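# Remove the cord from a bunch of flowers

## Task

Get the cord off the flowers while leaving the stems unbent and the blooms uncrushed.

## Robot and tools

Robot: two arms, left_arm and right_arm, each ending in a two-finger gripper. The fingers extend along the gripper's +z axis and spread apart along its y axis. Positions and targets are given at a point between the finger pads, roughly 1 cm behind the tips. Base poses (scene frame): left_arm at (+0.045, +0.310, +0.045) m, right_arm at (-0.006, -0.319, +0.040) m, both turned very slightly about z. A camera stand sits behind the arms.

Frames: the scene frame has its origin at table-top height, halfway between the nominal bases. +z is up, +x reaches out over the table, and left_arm is on the +y side (this has nothing to do with left or right in the pictures). Reported hand positions, orientations (quat_wxyz) and velocities use the scene frame. Offsets sent in a command use the axes of that arm's own Hand target. Reported numbers can be off by a few cm, more at long reach.

execute_actions(actions, cameras): actions is a list of actions. Each action is a table of at most 15 rows, each row being one 1/30 s control step. A table shorter than 15 keeps repeating its final row. Every row is one flat list of 14 numbers in [-1, 1] covering both arms: left dx, dy, dz, rx, ry, rz, opening, then right dx, dy, dz, rx, ry, rz, opening. The six pose numbers are offsets, not poses: they are measured from that arm's Hand target as it was when the action began, along that target's axes. All rows in one action share that same origin, but the next action starts from the new Hand target, so sending the same offset twice moves the hand twice. Scale: 1.0 equals 0.6 m or 180 degrees, and rx, ry, rz form a single rotation vector. Opening is absolute: +1 is fully open (0.094 m), -1 is shut. To hold an arm still, send six zeros plus its current opening, because a 0 in the opening slot is a real command. cameras lists camera names, ["all"] or []. Pictures come only when you ask for them or when actions is empty.

move(target, speed, blend, opening_speed, grip_force, blocking, cameras): this tool drives each gripper along a straight path. target is one 14-number row in the layout above, or a list of up to 15 such rows. Every row holds offsets from the Hand targets as they stood when the call started, not from the previous row. speed is the top path speed in m/s, from 0.002 to 2.9 (default 0.25), and turning is capped at twice that value in rad/s. It can be one number or one per target. blend, in m, rounds the corners at intermediate targets. 0 means stop at each one. opening_speed is how fast the commanded opening changes, in units of the -1..1 scale per second, minimum 0.2. Use a slow value to close on anything fragile. grip_force is the per-pad force cap in newtons, 10 to 50. It can be one value or one per arm, and it stays in effect until you change it. Lower caps close the fingers more slowly. blocking=false returns after about 0.5 s while the motion keeps going. Moves are capped at 10 s and do not steer around obstacles or the other arm. The result has a "move:" line giving the outcome (done, off_target, moving, held, fault) and any limits (paced means the commanded pose was clipped; held means a check withheld steps).

wait(seconds 0 to 10, cameras): lets time pass while each arm keeps its last command, and a running move carries on. stop(cameras): brings the running move to rest. zoom_image(camera, region): shows an enlarged part of the newest image from cam_high, cam_low, cam_left_wrist or cam_right_wrist. region is [x0, y0, x1, y1] in pixels from the top-left corner, at most 504 wide and 504 tall. All images are 672x504. finished_scene(scene): ends the current scene, given by its number. The goal must then hold with the robot not involved. Do not call anything after it in the same reply.

Result lines: Hand target is the last commanded pose for each arm after the orientation clip, and the next offsets start from it. The gripper often rests a little short of it, and any later command asks for that pose again. If it stays short, send the gap as an extra offset. Tool commands shows each gripper's present command. grip_measured is the measured opening on the -1..1 scale and reads slightly wide when empty. The last Joint positions entry is the opening in metres. Joint velocities are shown as within noise when an arm is still. Joint torques include the arm's own weight and a fixed offset, and they wrap at ±28 N m on joints 1 to 3. Actions results also list intermediate end_effector_position samples. MOTOR HOT appears from 75 °C. At 90 °C a fault folds that arm and disables it, and at 100 °C the arm goes limp.

Cautions: each step, commanded orientation is clipped to within 40 degrees of the present one, so make big turns in stages. Weight and friction can make the hand sag, tilt or drift sideways, so check its pose after each move. Keep paths away from an arm's own base. Never let the grippers, fingers or wrist cameras meet, and never close one gripper on the other. The clearance check does not guard against this. A wrist camera cable touching anything counts as contact. Fast motion hits harder, and aiming far past a contact pushes harder. To release a push, command the target back past the gripper. Avoid long stretched-out holds, which heat the motors. Objects may be nudged now and then. Nothing may fall or be left off the table, and nothing should be released while it is moving. Squeeze grows once the fingers pass first touch, then jumps to the force cap, so handle the cord gently and keep away from stems and blooms.

Each tool is called after "Call:" as a command line: name --argument value for each argument, lists and objects as JSON in quotes; but a table of rows of numbers goes row by row, as --pt "numbers of a row", without its own name.

## Session

Call:
execute_actions --actions '[]'

Scene clock: 0.00 s.
left_arm: end_effector_position=(+0.4296, +0.3002, +0.1167) grip_measured=+1.000 end_effector_quat_wxyz=(+0.547, +0.005, +0.837, +0.008) | right_arm: end_effector_position=(+0.3940, -0.3607, +0.1270) grip_measured=+1.000 end_effector_quat_wxyz=(+0.551, +0.071, +0.831, +0.004)
Joint positions: left_arm=[-0.033 1.541 0.345 0.782 -0.052 -0.003 0.094] | right_arm=[-0.077 1.539 0.43 0.707 -0.04 0.075 0.094]
Joint velocities: within noise
Joint torques (N m): no reading
Heat: left arm: 45 °C; right arm: 47 °C.
Hand target: left_arm +0.4344, +0.3000, +0.1272; +0.560, +0.004, +0.828, +0.007 | right_arm +0.3983, -0.3612, +0.1373; +0.564, +0.070, +0.823, +0.003
Tool commands: left_gripper/opening=+1.0 right_gripper/opening=+1.0
camera_calibration:
cam_left_wrist: T_world_to_cam=[[-0.00201389, -0.999983, 0.00547309, 0.297372], [-0.751, -0.00210149, -0.660299, 0.43622], [0.6603, -0.00544006, -0.750983, -0.112349], [0, 0, 0, 1]] pos_world=[0.402384, 0.297672, 0.202036]
cam_right_wrist: T_world_to_cam=[[-0.126819, -0.9895, -0.0693305, -0.302266], [-0.72652, 0.140246, -0.672681, 0.461879], [0.675341, -0.0349384, -0.736678, -0.0935771], [0, 0, 0, 1]] pos_world=[0.360428, -0.367138, 0.220805]

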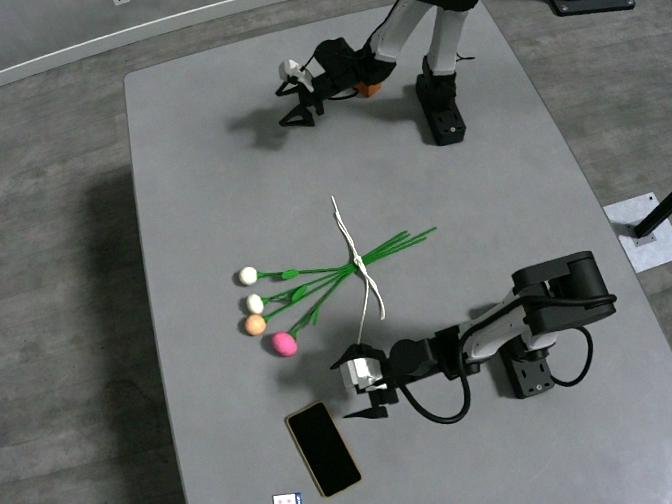

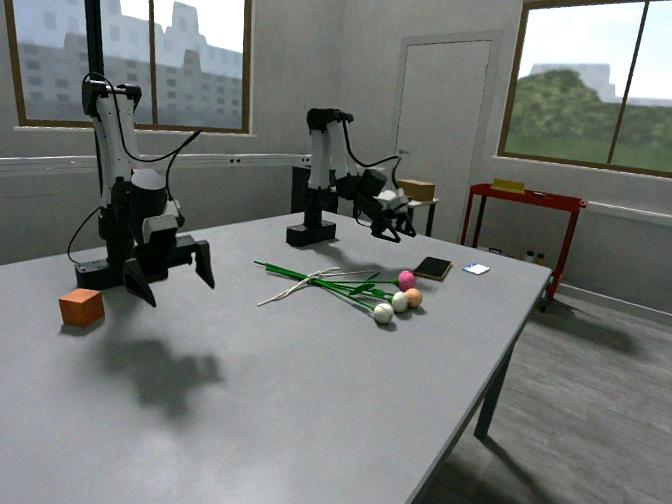

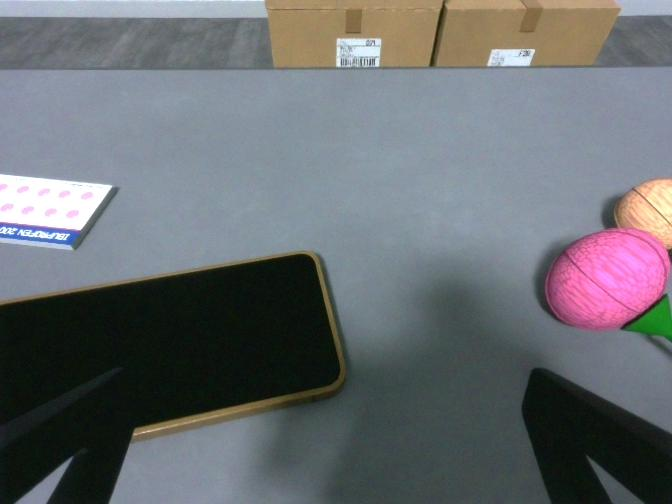

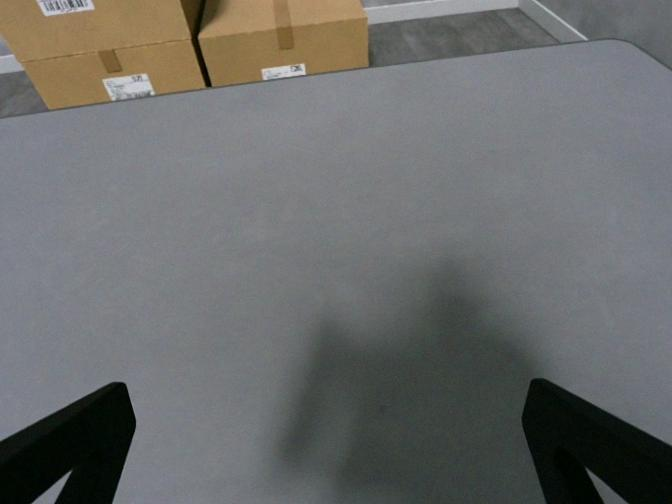

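Call:
zoom_image --camera "cam_high" --region '[230, 180, 450, 360]'

Call:
zoom_image --camera "cam_low" --region '[240, 240, 430, 340]'

Scaled by 2.291 from the camera's 672x504 image, which has a finer 960x720 frame.

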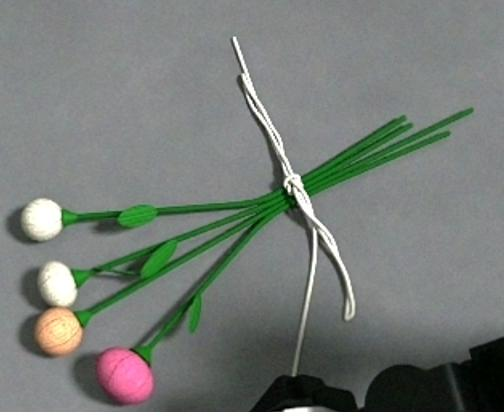

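Scaled by 2.653 from the camera's 672x504 image, which has a finer 960x720 frame.

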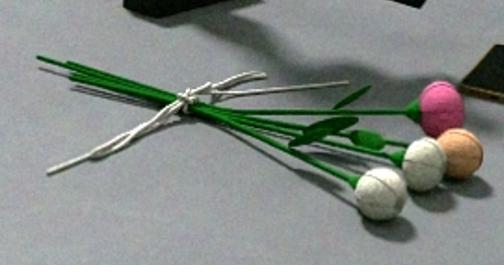

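Call:
move --target '[0.029,-0.166,-0.139,0.298,0.290,0.433,0,0.128,0.395,-0.157,-0.302,0.305,-0.480,0]' --speed 0.5 --cameras '["all"]'

Scene clock: 41.63 s.
left_arm: end_effector_position=(+0.3439, +0.2011, +0.1355) grip_measured=+0.002 end_effector_quat_wxyz=(-0.004, +0.703, +0.711, -0.009) | right_arm: end_effector_position=(+0.3045, -0.1126, +0.1145) grip_measured=+0.003 end_effector_quat_wxyz=(+0.007, +0.704, -0.711, -0.006)
Joint positions: left_arm=[-0.326 1.767 1.391 -1.209 0.014 1.219 0.047] | right_arm=[0.626 1.988 1.621 -1.22 -0.009 -0.98 0.047]
Joint torques (N m): left_arm=[-0.24 -5.56 8.24 0.18 0.04 0.18] | right_arm=[0.18 -10.62 7.08 0.22 -0.04 -0.16]
Heat: left arm: 48 °C; right arm: 48 °C.
Hand target: left_arm +0.3506, +0.2001, +0.1405; -0.001, +0.708, +0.706, +0.000 | right_arm +0.3099, -0.1106, +0.1201; +0.001, +0.708, -0.706, -0.001
Off the commanded pose: left_arm 0.008 m, 1 deg | right_arm 0.008 m, 1 deg.
move: done
camera_calibration:
cam_left_wrist: T_world_to_cam=[[-0.999025, -0.0316525, 0.0307857, 0.342663], [-0.0160349, 0.909698, 0.414961, -0.197686], [-0.0411403, 0.414063, -0.909318, 0.136137], [0, 0, 0, 1]] pos_world=[0.34476, 0.134311, 0.195275]
cam_right_wrist: T_world_to_cam=[[0.999998, -0.00145956, -0.00102614, -0.30861], [-0.000903509, -0.910202, 0.414164, -0.110002], [-0.0015385, -0.414163, -0.910202, 0.149575], [0, 0, 0, 1]] pos_world=[0.308741, -0.0386264, 0.181385]

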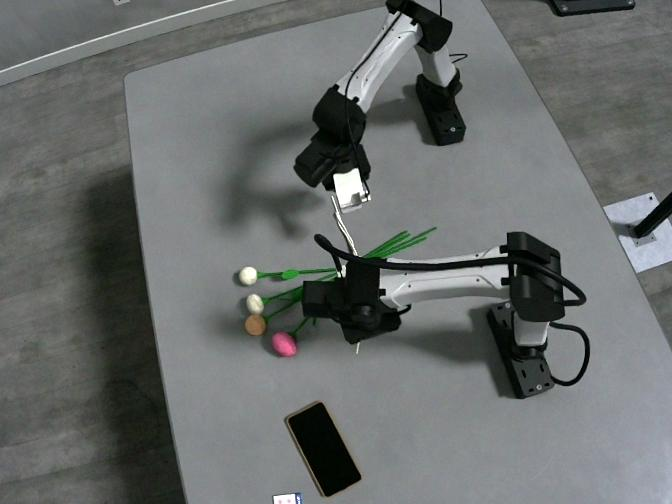

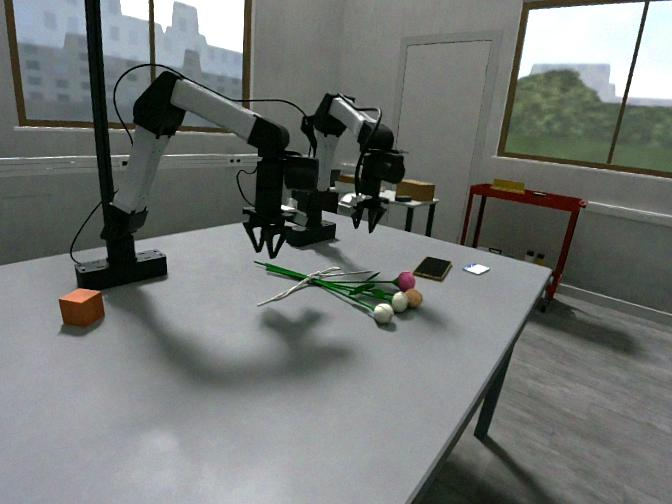

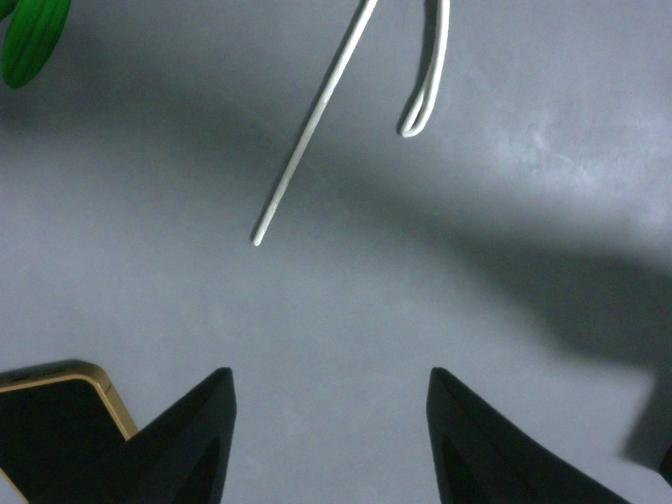

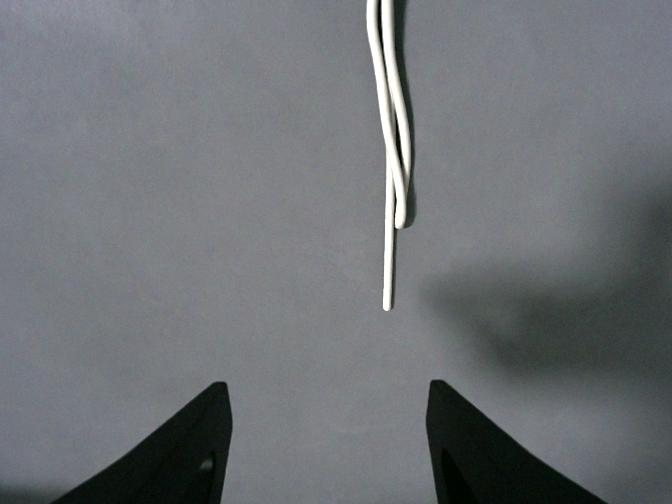

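Call:
move --target '[-0.012,0.038,0.189,0,0,0,-0.2,0.042,-0.054,0.155,0,0,0,-0.2]' --speed 0.15 --cameras '["cam_low","cam_left_wrist","cam_right_wrist"]'

Scene clock: 62.53 s.
left_arm: end_effector_position=(+0.3703, +0.1921, +0.0283) grip_measured=-0.198 end_effector_quat_wxyz=(-0.002, +0.704, +0.710, -0.008) | right_arm: end_effector_position=(+0.3386, -0.1345, +0.0273) grip_measured=-0.198 end_effector_quat_wxyz=(+0.006, +0.705, -0.709, -0.005)
Joint positions: left_arm=[-0.326 1.993 1.243 -0.83 0.012 1.221 0.038] | right_arm=[0.532 2.143 1.497 -0.939 -0.006 -1.078 0.038]
Joint torques (N m): left_arm=[-0.01 -7.01 4.89 0.34 0.06 0.21] | right_arm=[-0.23 -12.26 4.38 0.47 -0.07 -0.17]
Heat: left arm: 49 °C; right arm: 50 °C.
Hand target: left_arm +0.3733, +0.1930, +0.0270; -0.001, +0.708, +0.706, +0.000 | right_arm +0.3422, -0.1358, +0.0272; +0.001, +0.708, -0.706, +0.000
Off the commanded pose: left_arm 0.003 m, 1 deg | right_arm 0.004 m, 1 deg.
move: done
camera_calibration:
cam_left_wrist: T_world_to_cam=[[-0.999237, -0.0289789, 0.0261797, 0.371733], [-0.015501, 0.909595, 0.415206, -0.144808], [-0.0358451, 0.414484, -0.909351, 0.0414323], [0, 0, 0, 1]] pos_world=[0.37069, 0.125316, 0.0880699]
cam_right_wrist: T_world_to_cam=[[0.999991, 0.00358342, 0.00205269, -0.342302], [0.00241176, -0.910232, 0.414092, -0.0949165], [0.00335229, -0.414084, -0.910233, 0.0595257], [0, 0, 0, 1]] pos_world=[0.342329, -0.0605208, 0.0941891]
Images, in order (width x height): cam_low 672x504, cam_left_wrist 672x504, cam_right_wrist 672x504.

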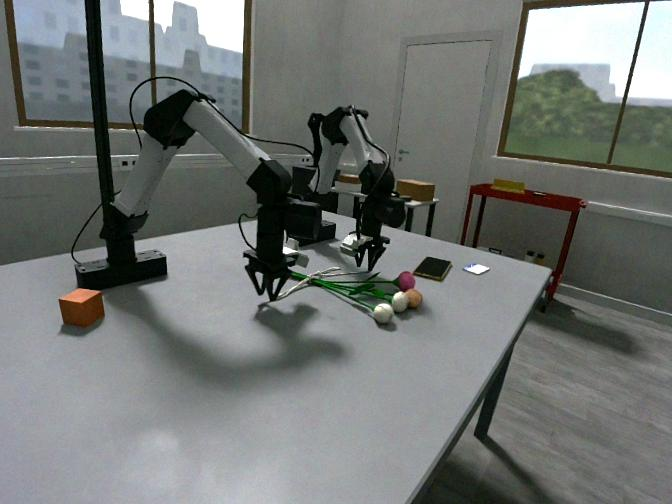

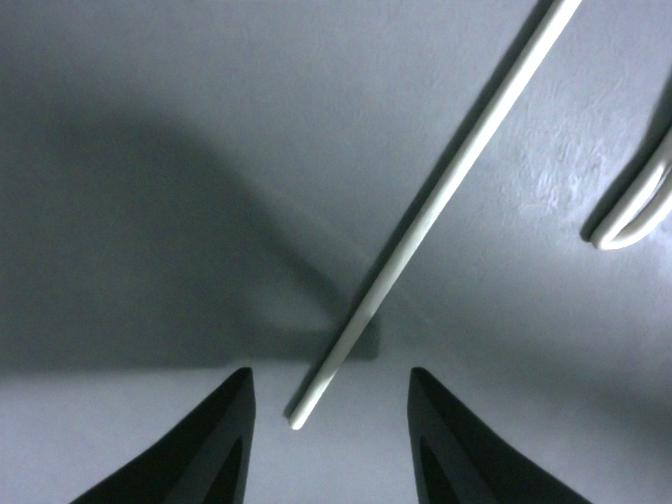

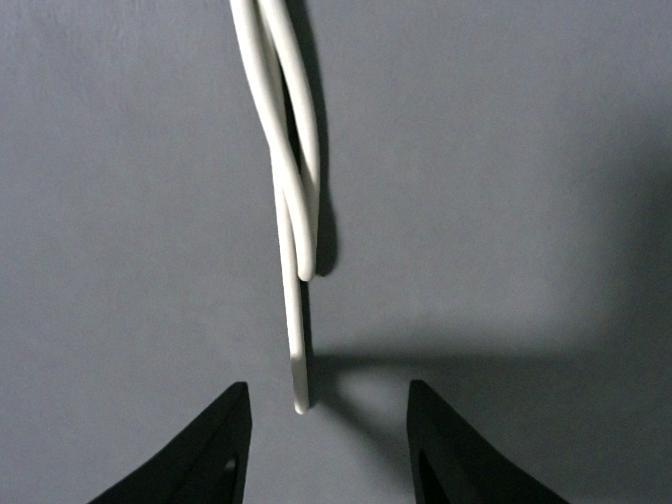

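Call:
move --pt "0 -0.005 0.027 0 0 0 -0.2 0.0 0.01 0.027 0 0 0 -0.2" --pt "0 -0.005 0.027 0 0 0 -1 0 0.01 0.027 0 0 0 -1" --speed 0.06 --opening_speed 0.6 --cameras '["cam_left_wrist","cam_right_wrist"]'

Scene clock: 74.17 s.
left_arm: end_effector_position=(+0.3737, +0.1914, +0.0175) grip_measured=-0.952 end_effector_quat_wxyz=(+0.009, +0.704, +0.710, -0.001) | right_arm: end_effector_position=(+0.3358, -0.1360, +0.0145) grip_measured=-0.994 end_effector_quat_wxyz=(+0.001, +0.705, -0.709, -0.004)
Joint positions: left_arm=[-0.326 2.005 1.211 -0.762 0.009 1.222 0.002] | right_arm=[0.532 2.143 1.441 -0.872 -0.006 -1.079 0]
Joint torques (N m): left_arm=[-0.18 -6.26 4.04 0.36 0.09 0.18] | right_arm=[0.35 -11.32 4.1 0.5 -0.07 -0.08]
Heat: left arm: 49 °C; right arm: 50 °C.
Hand target: left_arm +0.3703, +0.1929, +0.0109; -0.001, +0.708, +0.706, +0.000 | right_arm +0.3362, -0.1358, +0.0110; +0.001, +0.708, -0.706, +0.000
Off the commanded pose: left_arm 0.008 m, 1 deg | right_arm 0.004 m, 1 deg.
move: done
camera_calibration:
cam_left_wrist: T_world_to_cam=[[-0.999591, -0.0285114, 0.00209516, 0.375755], [-0.0251553, 0.912011, 0.409393, -0.136308], [-0.0135832, 0.409173, -0.912356, 0.0247801], [0, 0, 0, 1]] pos_world=[0.372509, 0.124888, 0.0776245]
cam_right_wrist: T_world_to_cam=[[0.999922, 0.00395112, 0.0118868, -0.339513], [-0.00126156, -0.91236, 0.409386, -0.0899704], [0.0124626, -0.409369, -0.912284, 0.0449847], [0, 0, 0, 1]] pos_world=[0.338812, -0.0623286, 0.0819072]
Images, in order (width x height): cam_left_wrist 672x504, cam_right_wrist 672x504.

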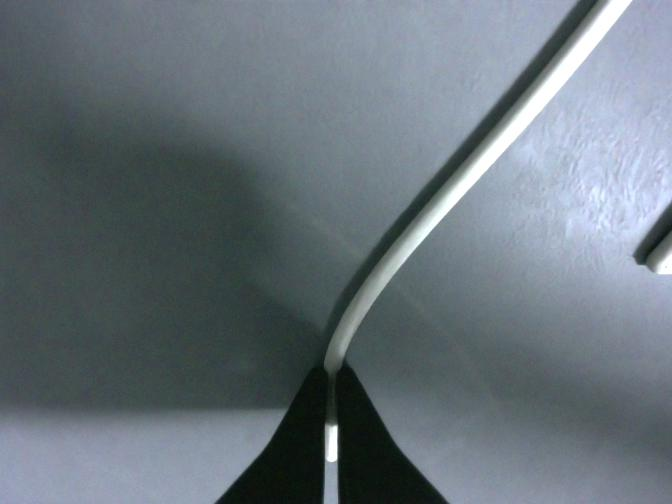

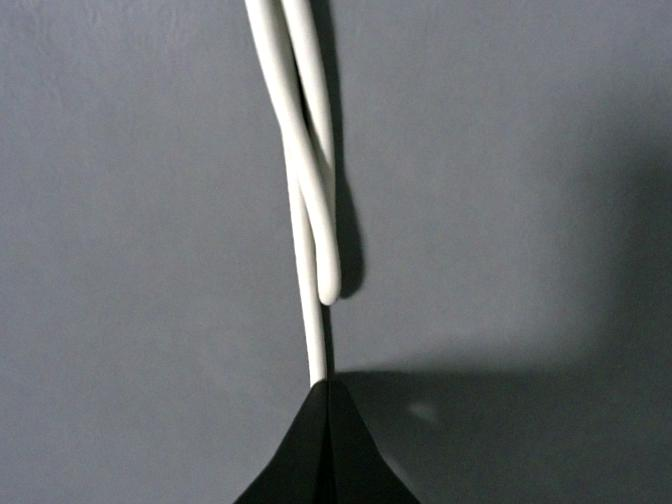

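Call:
move --pt "0 0 -0.008 0 0 0 -1 0 0 0 0 0 0 -0.5" --pt "0 0 -0.008 0 0 0 -1 0 0.004 0.014 0 0 0 -0.5" --pt "0 0 -0.008 0 0 0 -1 0 0.004 0.014 0 0 0 -1" --speed 0.06 --opening_speed 0.6 --cameras '["cam_right_wrist"]'

Scene clock: 83.87 s.
left_arm: end_effector_position=(+0.3737, +0.1914, +0.0175) grip_measured=-0.954 end_effector_quat_wxyz=(+0.009, +0.704, +0.710, -0.001) | right_arm: end_effector_position=(+0.3392, -0.1360, +0.0106) grip_measured=-0.953 end_effector_quat_wxyz=(-0.006, +0.705, -0.709, +0.003)
Joint positions: left_arm=[-0.326 2.005 1.211 -0.762 0.009 1.222 0.002] | right_arm=[0.532 2.146 1.429 -0.84 0.003 -1.079 0.002]
Joint torques (N m): left_arm=[-0.24 -6.98 4.64 0.2 0.09 0.17] | right_arm=[0.57 -10.88 3.19 0.56 -0.17 -0.03]
Heat: left arm: 49 °C; right arm: 51 °C.
Hand target: left_arm +0.3704, +0.1929, +0.0157; +0.000, +0.708, +0.706, +0.000 | right_arm +0.3339, -0.1358, +0.0026; +0.001, +0.708, -0.706, +0.000
Off the commanded pose: left_arm 0.004 m, 1 deg | right_arm 0.010 m, 1 deg.
move: done
camera_calibration:
cam_right_wrist: T_world_to_cam=[[0.999522, 0.00390128, 0.0306778, -0.342867], [-0.00901217, -0.912206, 0.409633, -0.0857055], [0.0295826, -0.409714, -0.911734, 0.0354282], [0, 0, 0, 1]] pos_world=[0.340882, -0.0623281, 0.0779273]
Images, in order (width x height): cam_right_wrist 672x504.

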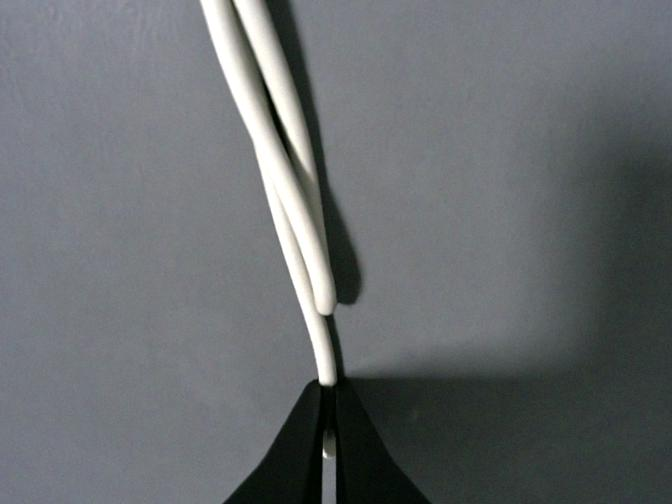

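Call:
move --pt "0 0 -0.012 0 0 0 -1 0 0 -0.03 0 0 0 -1" --pt "0.13 0.03 -0.014 0 0 0 -1 0.13 0 -0.034 0 0 0 -1" --speed 0.05 --blend 0.005 --cameras '["all"]'

Scene clock: 95.93 s.
left_arm: end_effector_position=(+0.3836, +0.2685, +0.0176) grip_measured=-0.954 end_effector_quat_wxyz=(-0.004, +0.705, +0.709, -0.009) | right_arm: end_effector_position=(+0.3277, -0.2143, +0.0114) grip_measured=-0.955 end_effector_quat_wxyz=(+0.022, +0.705, -0.709, -0.010)
Joint positions: left_arm=[-0.102 2.005 1.211 -0.795 0.009 1.45 0.002] | right_arm=[0.349 2.059 1.292 -0.851 0.002 -1.262 0.002]
Joint torques (N m): left_arm=[0.46 -8.2 5.79 0.16 0.09 0.17] | right_arm=[-0.25 -14.91 3.79 0.39 -0.15 -0.17]
Heat: left arm: 49 °C; right arm: 53 °C.
Hand target: left_arm +0.3886, +0.2708, +0.0241; -0.001, +0.708, +0.706, +0.000 | right_arm +0.3341, -0.2137, +0.0230; +0.001, +0.708, -0.706, -0.001
Off the commanded pose: left_arm 0.009 m, 1 deg | right_arm 0.013 m, 3 deg.
move: off_target (right_arm)
camera_calibration:
cam_left_wrist: T_world_to_cam=[[-0.999185, -0.0251447, 0.0315864, 0.386388], [-0.00972445, 0.909228, 0.416184, -0.211661], [-0.0391841, 0.415538, -0.908731, 0.00153438], [0, 0, 0, 1]] pos_world=[0.384075, 0.201526, 0.0772796]
cam_right_wrist: T_world_to_cam=[[0.999628, 0.00360491, -0.0270352, -0.330562], [0.0148285, -0.903764, 0.427775, -0.163829], [-0.0228913, -0.428016, -0.903481, 0.0176972], [0, 0, 0, 1]] pos_world=[0.333274, -0.139297, 0.0771343]

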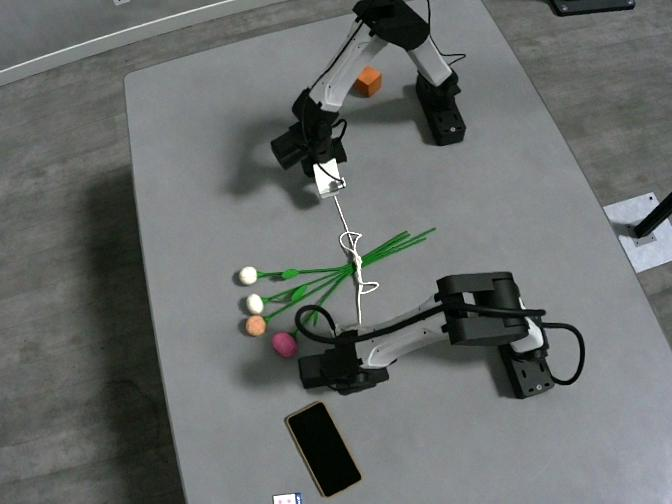

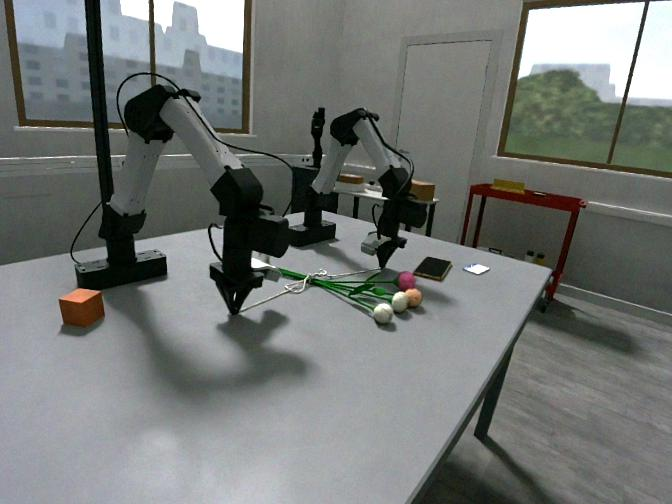

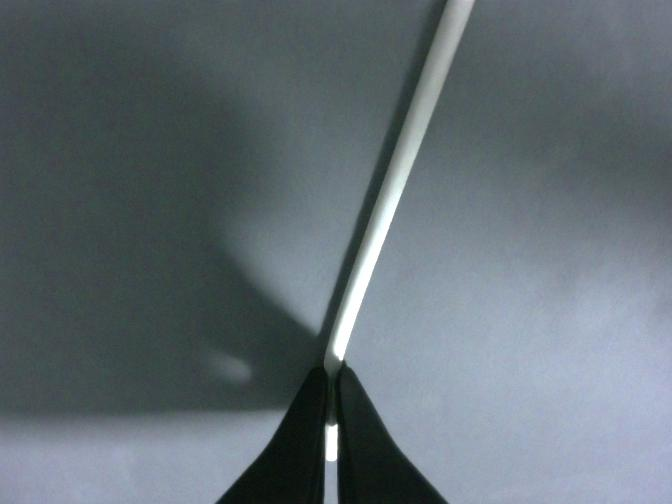

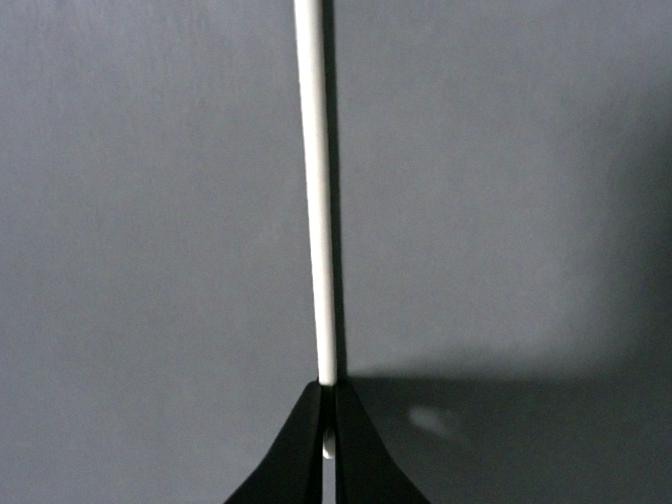

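Working: it's a bow and loops shrink. Continue.

Call:
move --target '[0.13,0.01,0,0,0,0,-1,0.13,-0.0,0,0,0,0,-1]' --speed 0.05 --cameras '["cam_high","cam_low"]'

Call:
zoom_image --camera "cam_high" --region '[230, 180, 450, 360]'

Call:
zoom_image --camera "cam_low" --region '[220, 230, 430, 340]'

Scene clock: 102.83 s.
left_arm: end_effector_position=(+0.3876, +0.3452, +0.0207) grip_measured=-0.954 end_effector_quat_wxyz=(-0.001, +0.705, +0.709, -0.008) | right_arm: end_effector_position=(+0.3283, -0.2911, +0.0126) grip_measured=-0.955 end_effector_quat_wxyz=(+0.018, +0.705, -0.709, -0.014)
Joint positions: left_arm=[0.123 2.005 1.226 -0.805 0.008 1.674 0.002] | right_arm=[0.128 2.009 1.22 -0.827 0.002 -1.481 0.002]
Joint torques (N m): left_arm=[0.44 -6.71 7.17 0.14 0.09 0.21] | right_arm=[-0.25 -14.17 3.75 0.39 -0.15 -0.16]
Heat: left arm: 49 °C; right arm: 53 °C.
Hand target: left_arm +0.3948, +0.3489, +0.0242; +0.000, +0.708, +0.706, +0.000 | right_arm +0.3344, -0.2918, +0.0232; +0.001, +0.708, -0.706, +0.000
Off the commanded pose: left_arm 0.009 m, 1 deg | right_arm 0.012 m, 3 deg.
move: off_target (right_arm)
Images, in order (width x height): cam_high 672x504, cam_low 672x504.

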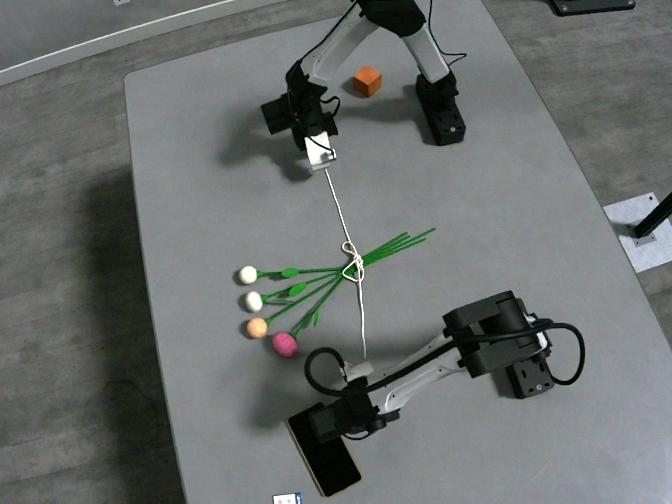

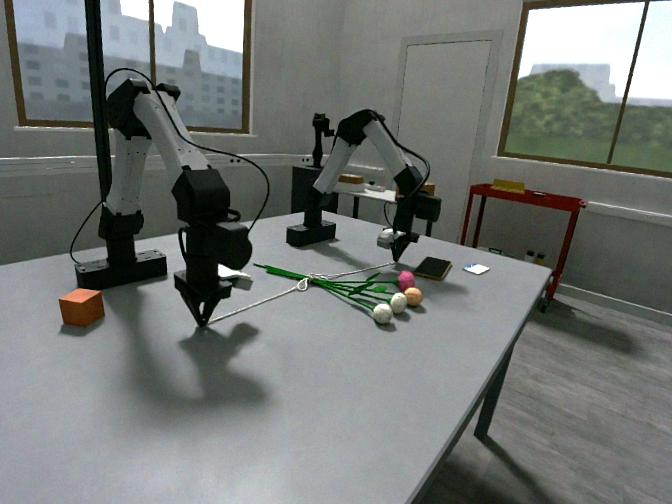

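Scaled by 2.291 from the camera's 672x504 image, which has a finer 960x720 frame.

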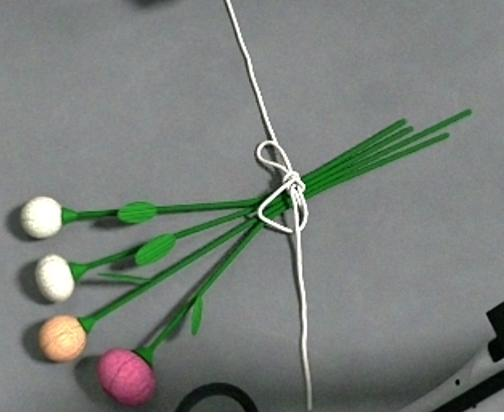

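Scaled by 2.400 from the camera's 672x504 image, which has a finer 960x720 frame.

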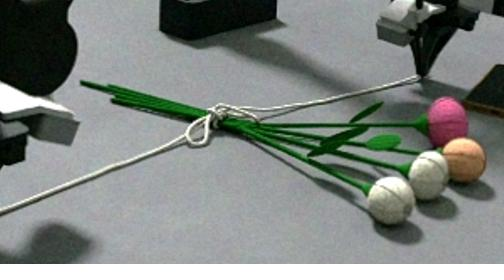

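Call:
move --target '[0.12,-0.025,-0.005,0,0,0,-1,0.14,-0.0,0,0,0,0,-1]' --speed 0.05 --cameras '["cam_high","cam_low"]'

Call:
zoom_image --camera "cam_high" --region '[230, 180, 450, 360]'

Call:
zoom_image --camera "cam_low" --region '[220, 230, 430, 340]'

Scene clock: 115.33 s.
left_arm: end_effector_position=(+0.3735, +0.4157, +0.0229) grip_measured=-0.954 end_effector_quat_wxyz=(+0.000, +0.705, +0.709, -0.008) | right_arm: end_effector_position=(+0.3254, -0.3728, +0.0126) grip_measured=-0.955 end_effector_quat_wxyz=(+0.014, +0.705, -0.709, -0.017)
Joint positions: left_arm=[0.331 2.005 1.236 -0.816 0.008 1.882 0.002] | right_arm=[-0.116 2.009 1.22 -0.826 0.002 -1.725 0.002]
Joint torques (N m): left_arm=[0.49 -6.95 7.17 0.12 0.09 0.28] | right_arm=[-0.27 -13.03 5.12 0.3 -0.15 -0.14]
Heat: left arm: 49 °C; right arm: 54 °C.
Hand target: left_arm +0.3800, +0.4209, +0.0273; -0.001, +0.708, +0.706, +0.000 | right_arm +0.3347, -0.3758, +0.0232; +0.001, +0.708, -0.706, +0.000
Off the commanded pose: left_arm 0.009 m, 1 deg | right_arm 0.014 m, 3 deg.
move: off_target (right_arm)
Images, in order (width x height): cam_high 672x504, cam_low 672x504.

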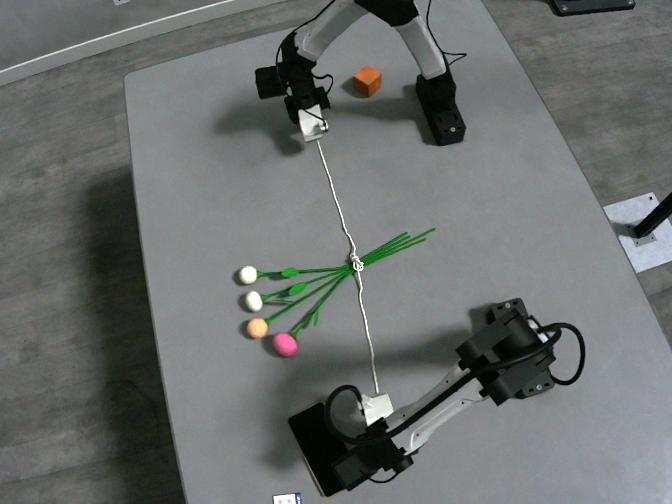

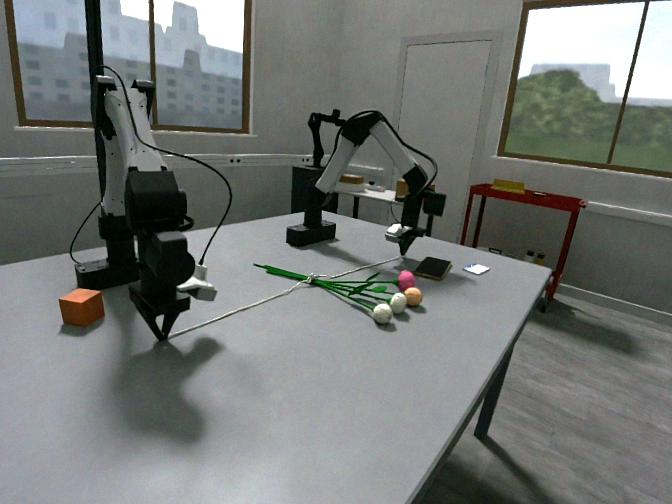

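Scaled by 2.291 from the camera's 672x504 image, which has a finer 960x720 frame.

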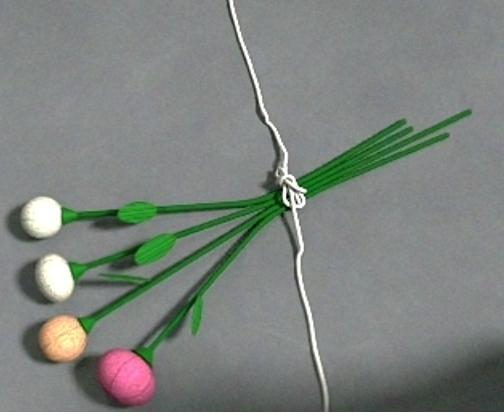

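Scaled by 2.400 from the camera's 672x504 image, which has a finer 960x720 frame.

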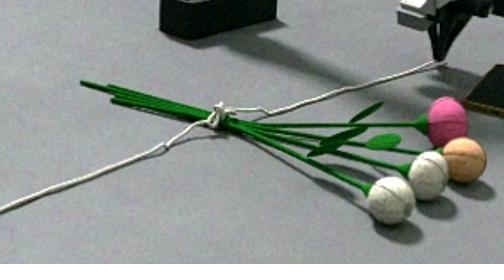

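Call:
move --target '[0.06,0,-0.005,0,0,-0.167,-1,0.06,0,0,0,0,0.139,-1]' --speed 0.05 --cameras '["cam_high"]'

Call:
zoom_image --camera "cam_high" --region '[230, 180, 450, 360]'

Scene clock: 129.87 s.
left_arm: end_effector_position=(+0.3745, +0.4504, +0.0274) grip_measured=-0.954 end_effector_quat_wxyz=(+0.000, +0.506, +0.863, -0.007) | right_arm: end_effector_position=(+0.3275, -0.4074, +0.0178) grip_measured=-0.955 end_effector_quat_wxyz=(-0.008, -0.546, +0.837, +0.007)
Joint positions: left_arm=[0.423 2.038 1.306 -0.851 0.008 1.468 0.002] | right_arm=[-0.214 2.009 1.245 -0.826 0.002 -1.415 0.002]
Joint torques (N m): left_arm=[0.7 -6.89 7.45 0.17 0.1 0.06] | right_arm=[-0.47 -10.48 6.27 0.23 -0.16 0.11]
Heat: left arm: 50 °C; right arm: 54 °C.
Hand target: left_arm +0.3800, +0.4569, +0.0303; -0.001, +0.501, +0.866, +0.000 | right_arm +0.3348, -0.4118, +0.0233; -0.001, -0.539, +0.843, +0.000
Off the commanded pose: left_arm 0.009 m, 1 deg | right_arm 0.010 m, 1 deg.
move: done
Images, in order (width x height): cam_high 672x504.

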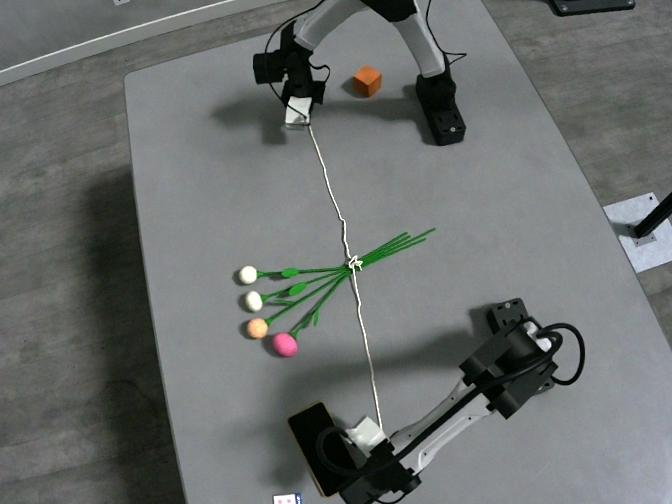

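Scaled by 2.291 from the camera's 672x504 image, which has a finer 960x720 frame.

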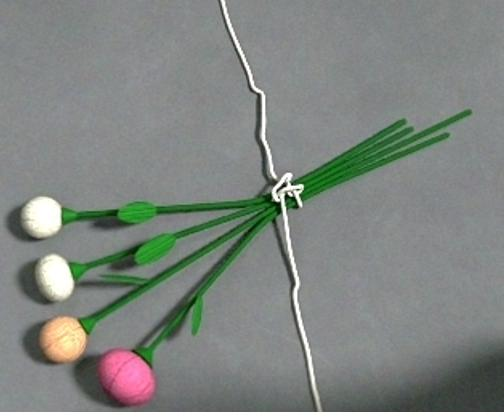

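Call:
zoom_image --camera "cam_high" --region '[325, 235, 385, 295]'

Call:
execute_actions --actions '[]'

Call:
zoom_image --camera "cam_low" --region '[280, 255, 350, 300]'

Scaled by 8.400 from the camera's 672x504 image, which has a finer 960x720 frame.

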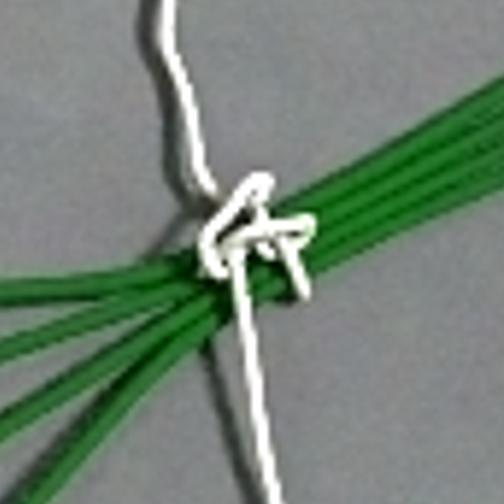

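Scene clock: 137.07 s.
left_arm: end_effector_position=(+0.3745, +0.4503, +0.0274) grip_measured=-0.954 end_effector_quat_wxyz=(+0.000, +0.505, +0.863, -0.007) | right_arm: end_effector_position=(+0.3275, -0.4074, +0.0178) grip_measured=-0.955 end_effector_quat_wxyz=(-0.008, -0.546, +0.838, +0.007)
Joint positions: left_arm=[0.423 2.038 1.306 -0.851 0.008 1.467 0.002] | right_arm=[-0.214 2.009 1.245 -0.826 0.002 -1.414 0.002]
Joint velocities: within noise
Joint torques (N m): left_arm=[0.7 -6.84 7.42 0.16 0.09 0.05] | right_arm=[-0.49 -10.52 6.31 0.23 -0.17 0.11]
Heat: left arm: 50 °C; right arm: 54 °C.
Hand target: left_arm +0.3800, +0.4569, +0.0303; -0.001, +0.501, +0.866, +0.000 | right_arm +0.3348, -0.4118, +0.0233; -0.001, -0.539, +0.843, +0.000
Tool commands: left_gripper/opening=-1.0 right_gripper/opening=-1.0
Off the commanded pose: left_arm 0.009 m, 1 deg | right_arm 0.010 m, 1 deg.
camera_calibration:
cam_left_wrist: T_world_to_cam=[[-0.861662, -0.506848, 0.025378, 0.547092], [-0.451922, 0.789114, 0.416012, -0.161523], [-0.230881, 0.346993, -0.909005, 0.0371398], [0, 0, 0, 1]] pos_world=[0.406987, 0.391866, 0.0870717]
cam_right_wrist: T_world_to_cam=[[0.918539, -0.395327, -0.00139476, -0.465952], [-0.358624, -0.834733, 0.417863, -0.190451], [-0.166357, -0.383323, -0.908509, 0.00599547], [0, 0, 0, 1]] pos_world=[0.360693, -0.340881, 0.0843794]

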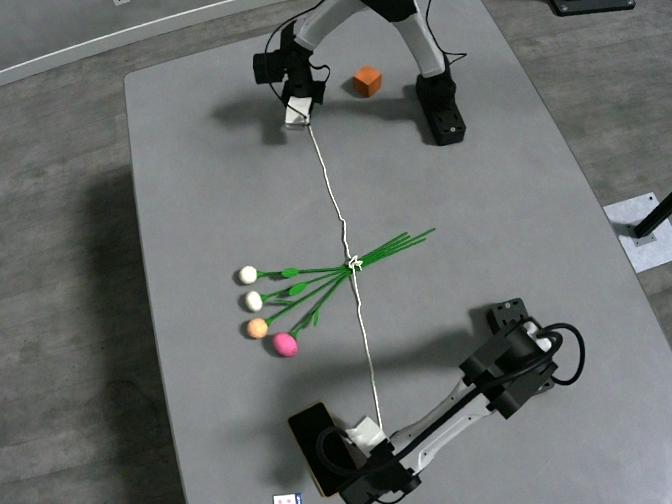

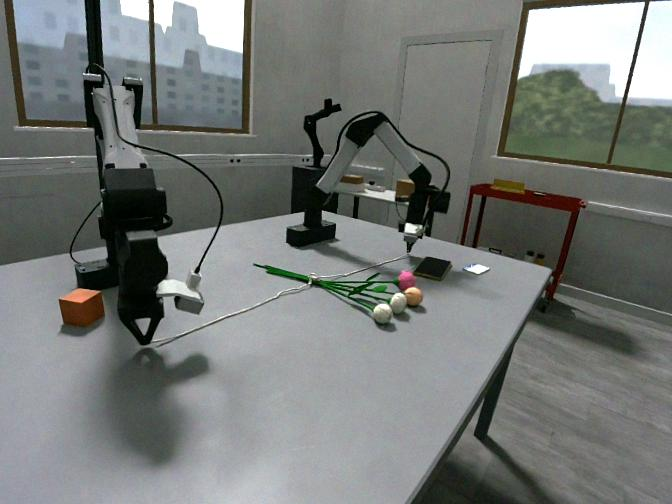

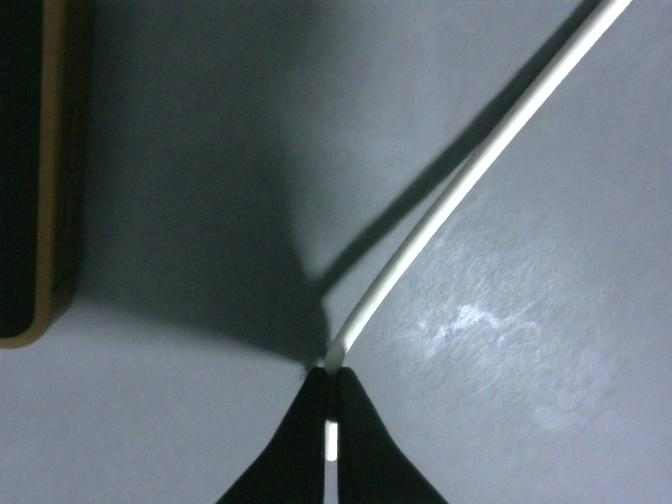

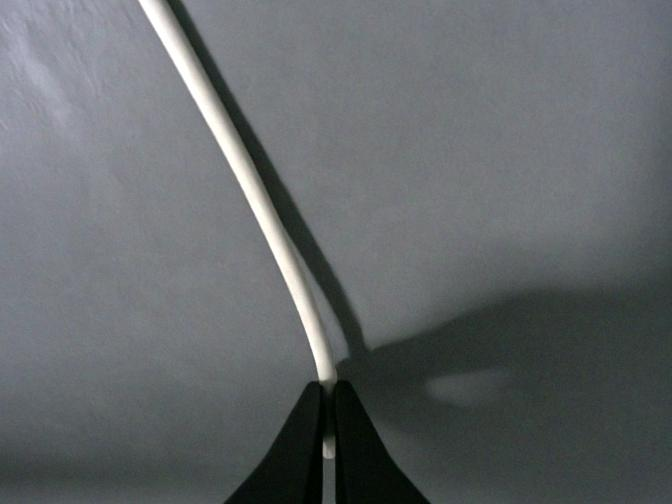

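Scaled by 7.200 from the camera's 672x504 image, which has a finer 960x720 frame.

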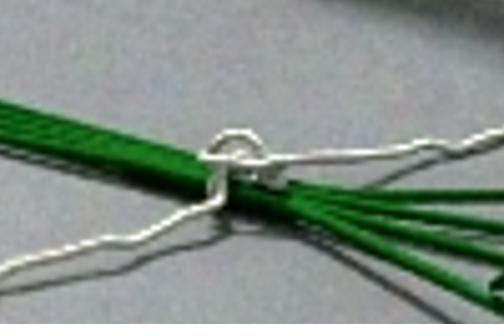

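Call:
move --pt "0 0 0.01 0 0 0 -0.6 0 0 0.005 0 0 0 -0.6" --pt "0 0 -0.15 0 0 0 -0.6 0 0 -0.15 0 0 0 -0.6" --pt "0 0 -0.15 0 0 0 -0.6 -0.608 0.285 -0.178 0 0 -0.139 -0.6" --speed '[0.1,0.2,0.3]' --opening_speed 1 --cameras '["cam_right_wrist","cam_high"]'

Call:
zoom_image --camera "cam_right_wrist" --region '[200, 200, 460, 400]'

Scene clock: 158.90 s.
left_arm: end_effector_position=(+0.3756, +0.4508, +0.1038) grip_measured=-0.602 end_effector_quat_wxyz=(-0.010, +0.505, +0.863, -0.021) | right_arm: end_effector_position=(+0.3289, -0.0093, +0.1255) grip_measured=-0.602 end_effector_quat_wxyz=(+0.006, +0.715, -0.700, +0.000)
Joint positions: left_arm=[0.423 1.974 1.534 -1.177 0.008 1.466 0.019] | right_arm=[0.79 2.373 2.28 -1.49 0.001 -0.846 0.019]
Joint torques (N m): left_arm=[0.68 -9.95 7.46 0.1 0.09 0.07] | right_arm=[-0.4 -13.56 7.1 0.23 -0.16 0.13]
Heat: left arm: 52 °C; right arm: 54 °C.
Hand target: left_arm +0.3801, +0.4568, +0.1203; -0.001, +0.501, +0.866, +0.000 | right_arm +0.3330, -0.0088, +0.1297; +0.001, +0.708, -0.706, +0.000
Off the commanded pose: left_arm 0.018 m, 3 deg | right_arm 0.006 m, 1 deg.
move: off_target (left_arm)
camera_calibration:
cam_right_wrist: T_world_to_cam=[[0.999503, 0.0300643, 0.00950995, -0.333704], [0.0232642, -0.906666, 0.421207, -0.0292789], [0.0212856, -0.420776, -0.906915, 0.194484], [0, 0, 0, 1]] pos_world=[0.33008, 0.0653206, 0.191887]
Images, in order (width x height): cam_high 672x504, cam_right_wrist 672x504.

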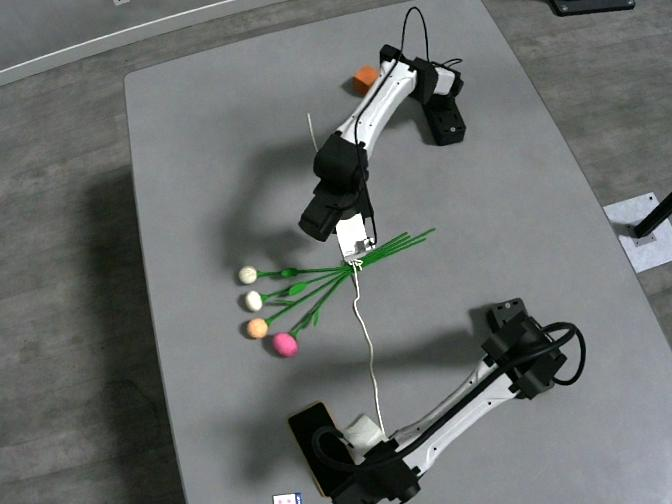

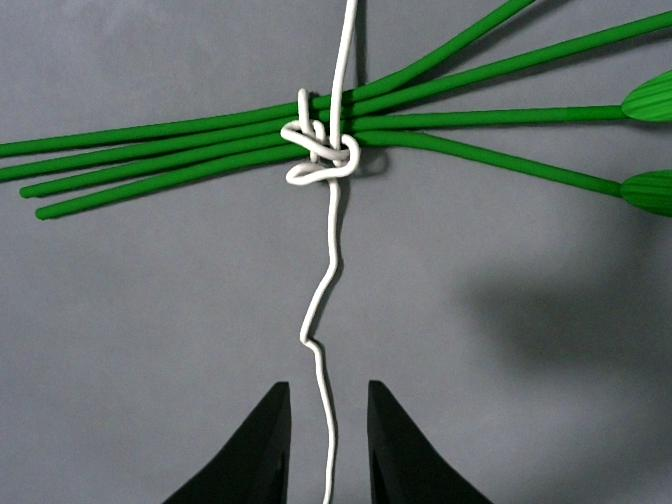

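Scaled by 1.938 from the camera's 672x504 image, which has a finer 960x720 frame.

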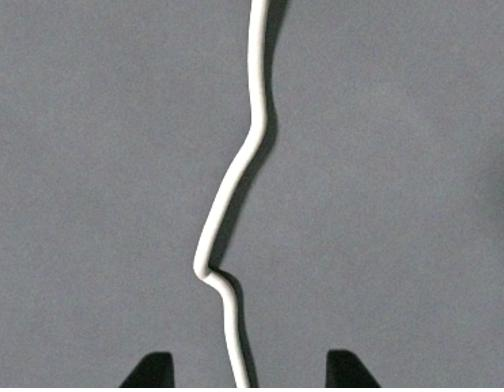

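Call:
zoom_image --camera "cam_right_wrist" --region '[265, 75, 385, 215]'

Scaled by 3.600 from the camera's 672x504 image, which has a finer 960x720 frame.

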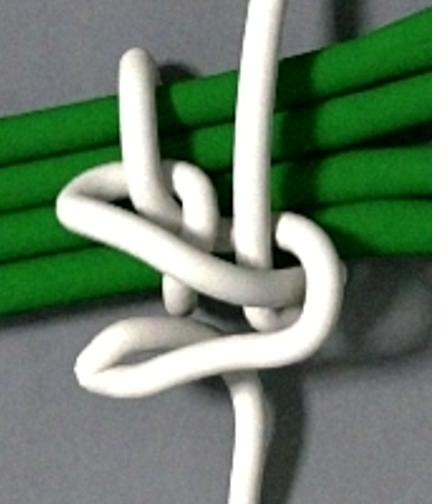

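Call:
move --target '[0,0,0,0,0,0,-0.6,-0.07,0.01,0.083,0,0,0.617,-0.6]' --cameras '["cam_right_wrist"]'

Call:
zoom_image --camera "cam_right_wrist" --region '[200, 250, 460, 450]'

Scene clock: 198.13 s.
left_arm: end_effector_position=(+0.3756, +0.4508, +0.1038) grip_measured=-0.602 end_effector_quat_wxyz=(-0.010, +0.505, +0.863, -0.021) | right_arm: end_effector_position=(+0.3235, +0.0240, +0.0752) grip_measured=-0.602 end_effector_quat_wxyz=(-0.009, +0.178, +0.984, -0.015)
Joint positions: left_arm=[0.423 1.974 1.534 -1.177 0.008 1.466 0.019] | right_arm=[0.85 2.505 2.316 -1.416 0.001 1.163 0.019]
Joint torques (N m): left_arm=[0.69 -9.96 7.46 0.08 0.1 0.05] | right_arm=[0.72 -14.64 7.02 0.38 -0.06 0.13]
Heat: left arm: 61 °C; right arm: 56 °C.
Hand target: left_arm +0.3801, +0.4568, +0.1203; -0.001, +0.501, +0.866, +0.000 | right_arm +0.3267, +0.0331, +0.0798; -0.001, +0.181, +0.983, -0.001
Off the commanded pose: left_arm 0.018 m, 3 deg | right_arm 0.011 m, 2 deg.
move: off_target (left_arm, right_arm)
camera_calibration:
cam_right_wrist: T_world_to_cam=[[-0.341139, -0.938692, 0.0498106, 0.125045], [-0.843778, 0.329139, 0.423918, 0.272777], [-0.414323, 0.102586, -0.90433, 0.291143], [0, 0, 0, 1]] pos_world=[0.393448, -0.00226949, 0.141426]
Images, in order (width x height): cam_right_wrist 672x504.

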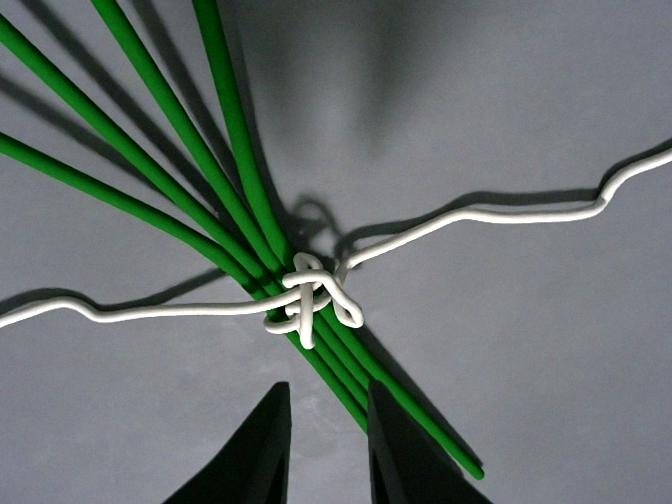

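Scaled by 1.938 from the camera's 672x504 image, which has a finer 960x720 frame.

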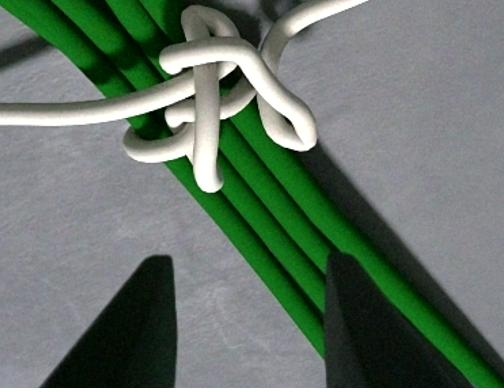

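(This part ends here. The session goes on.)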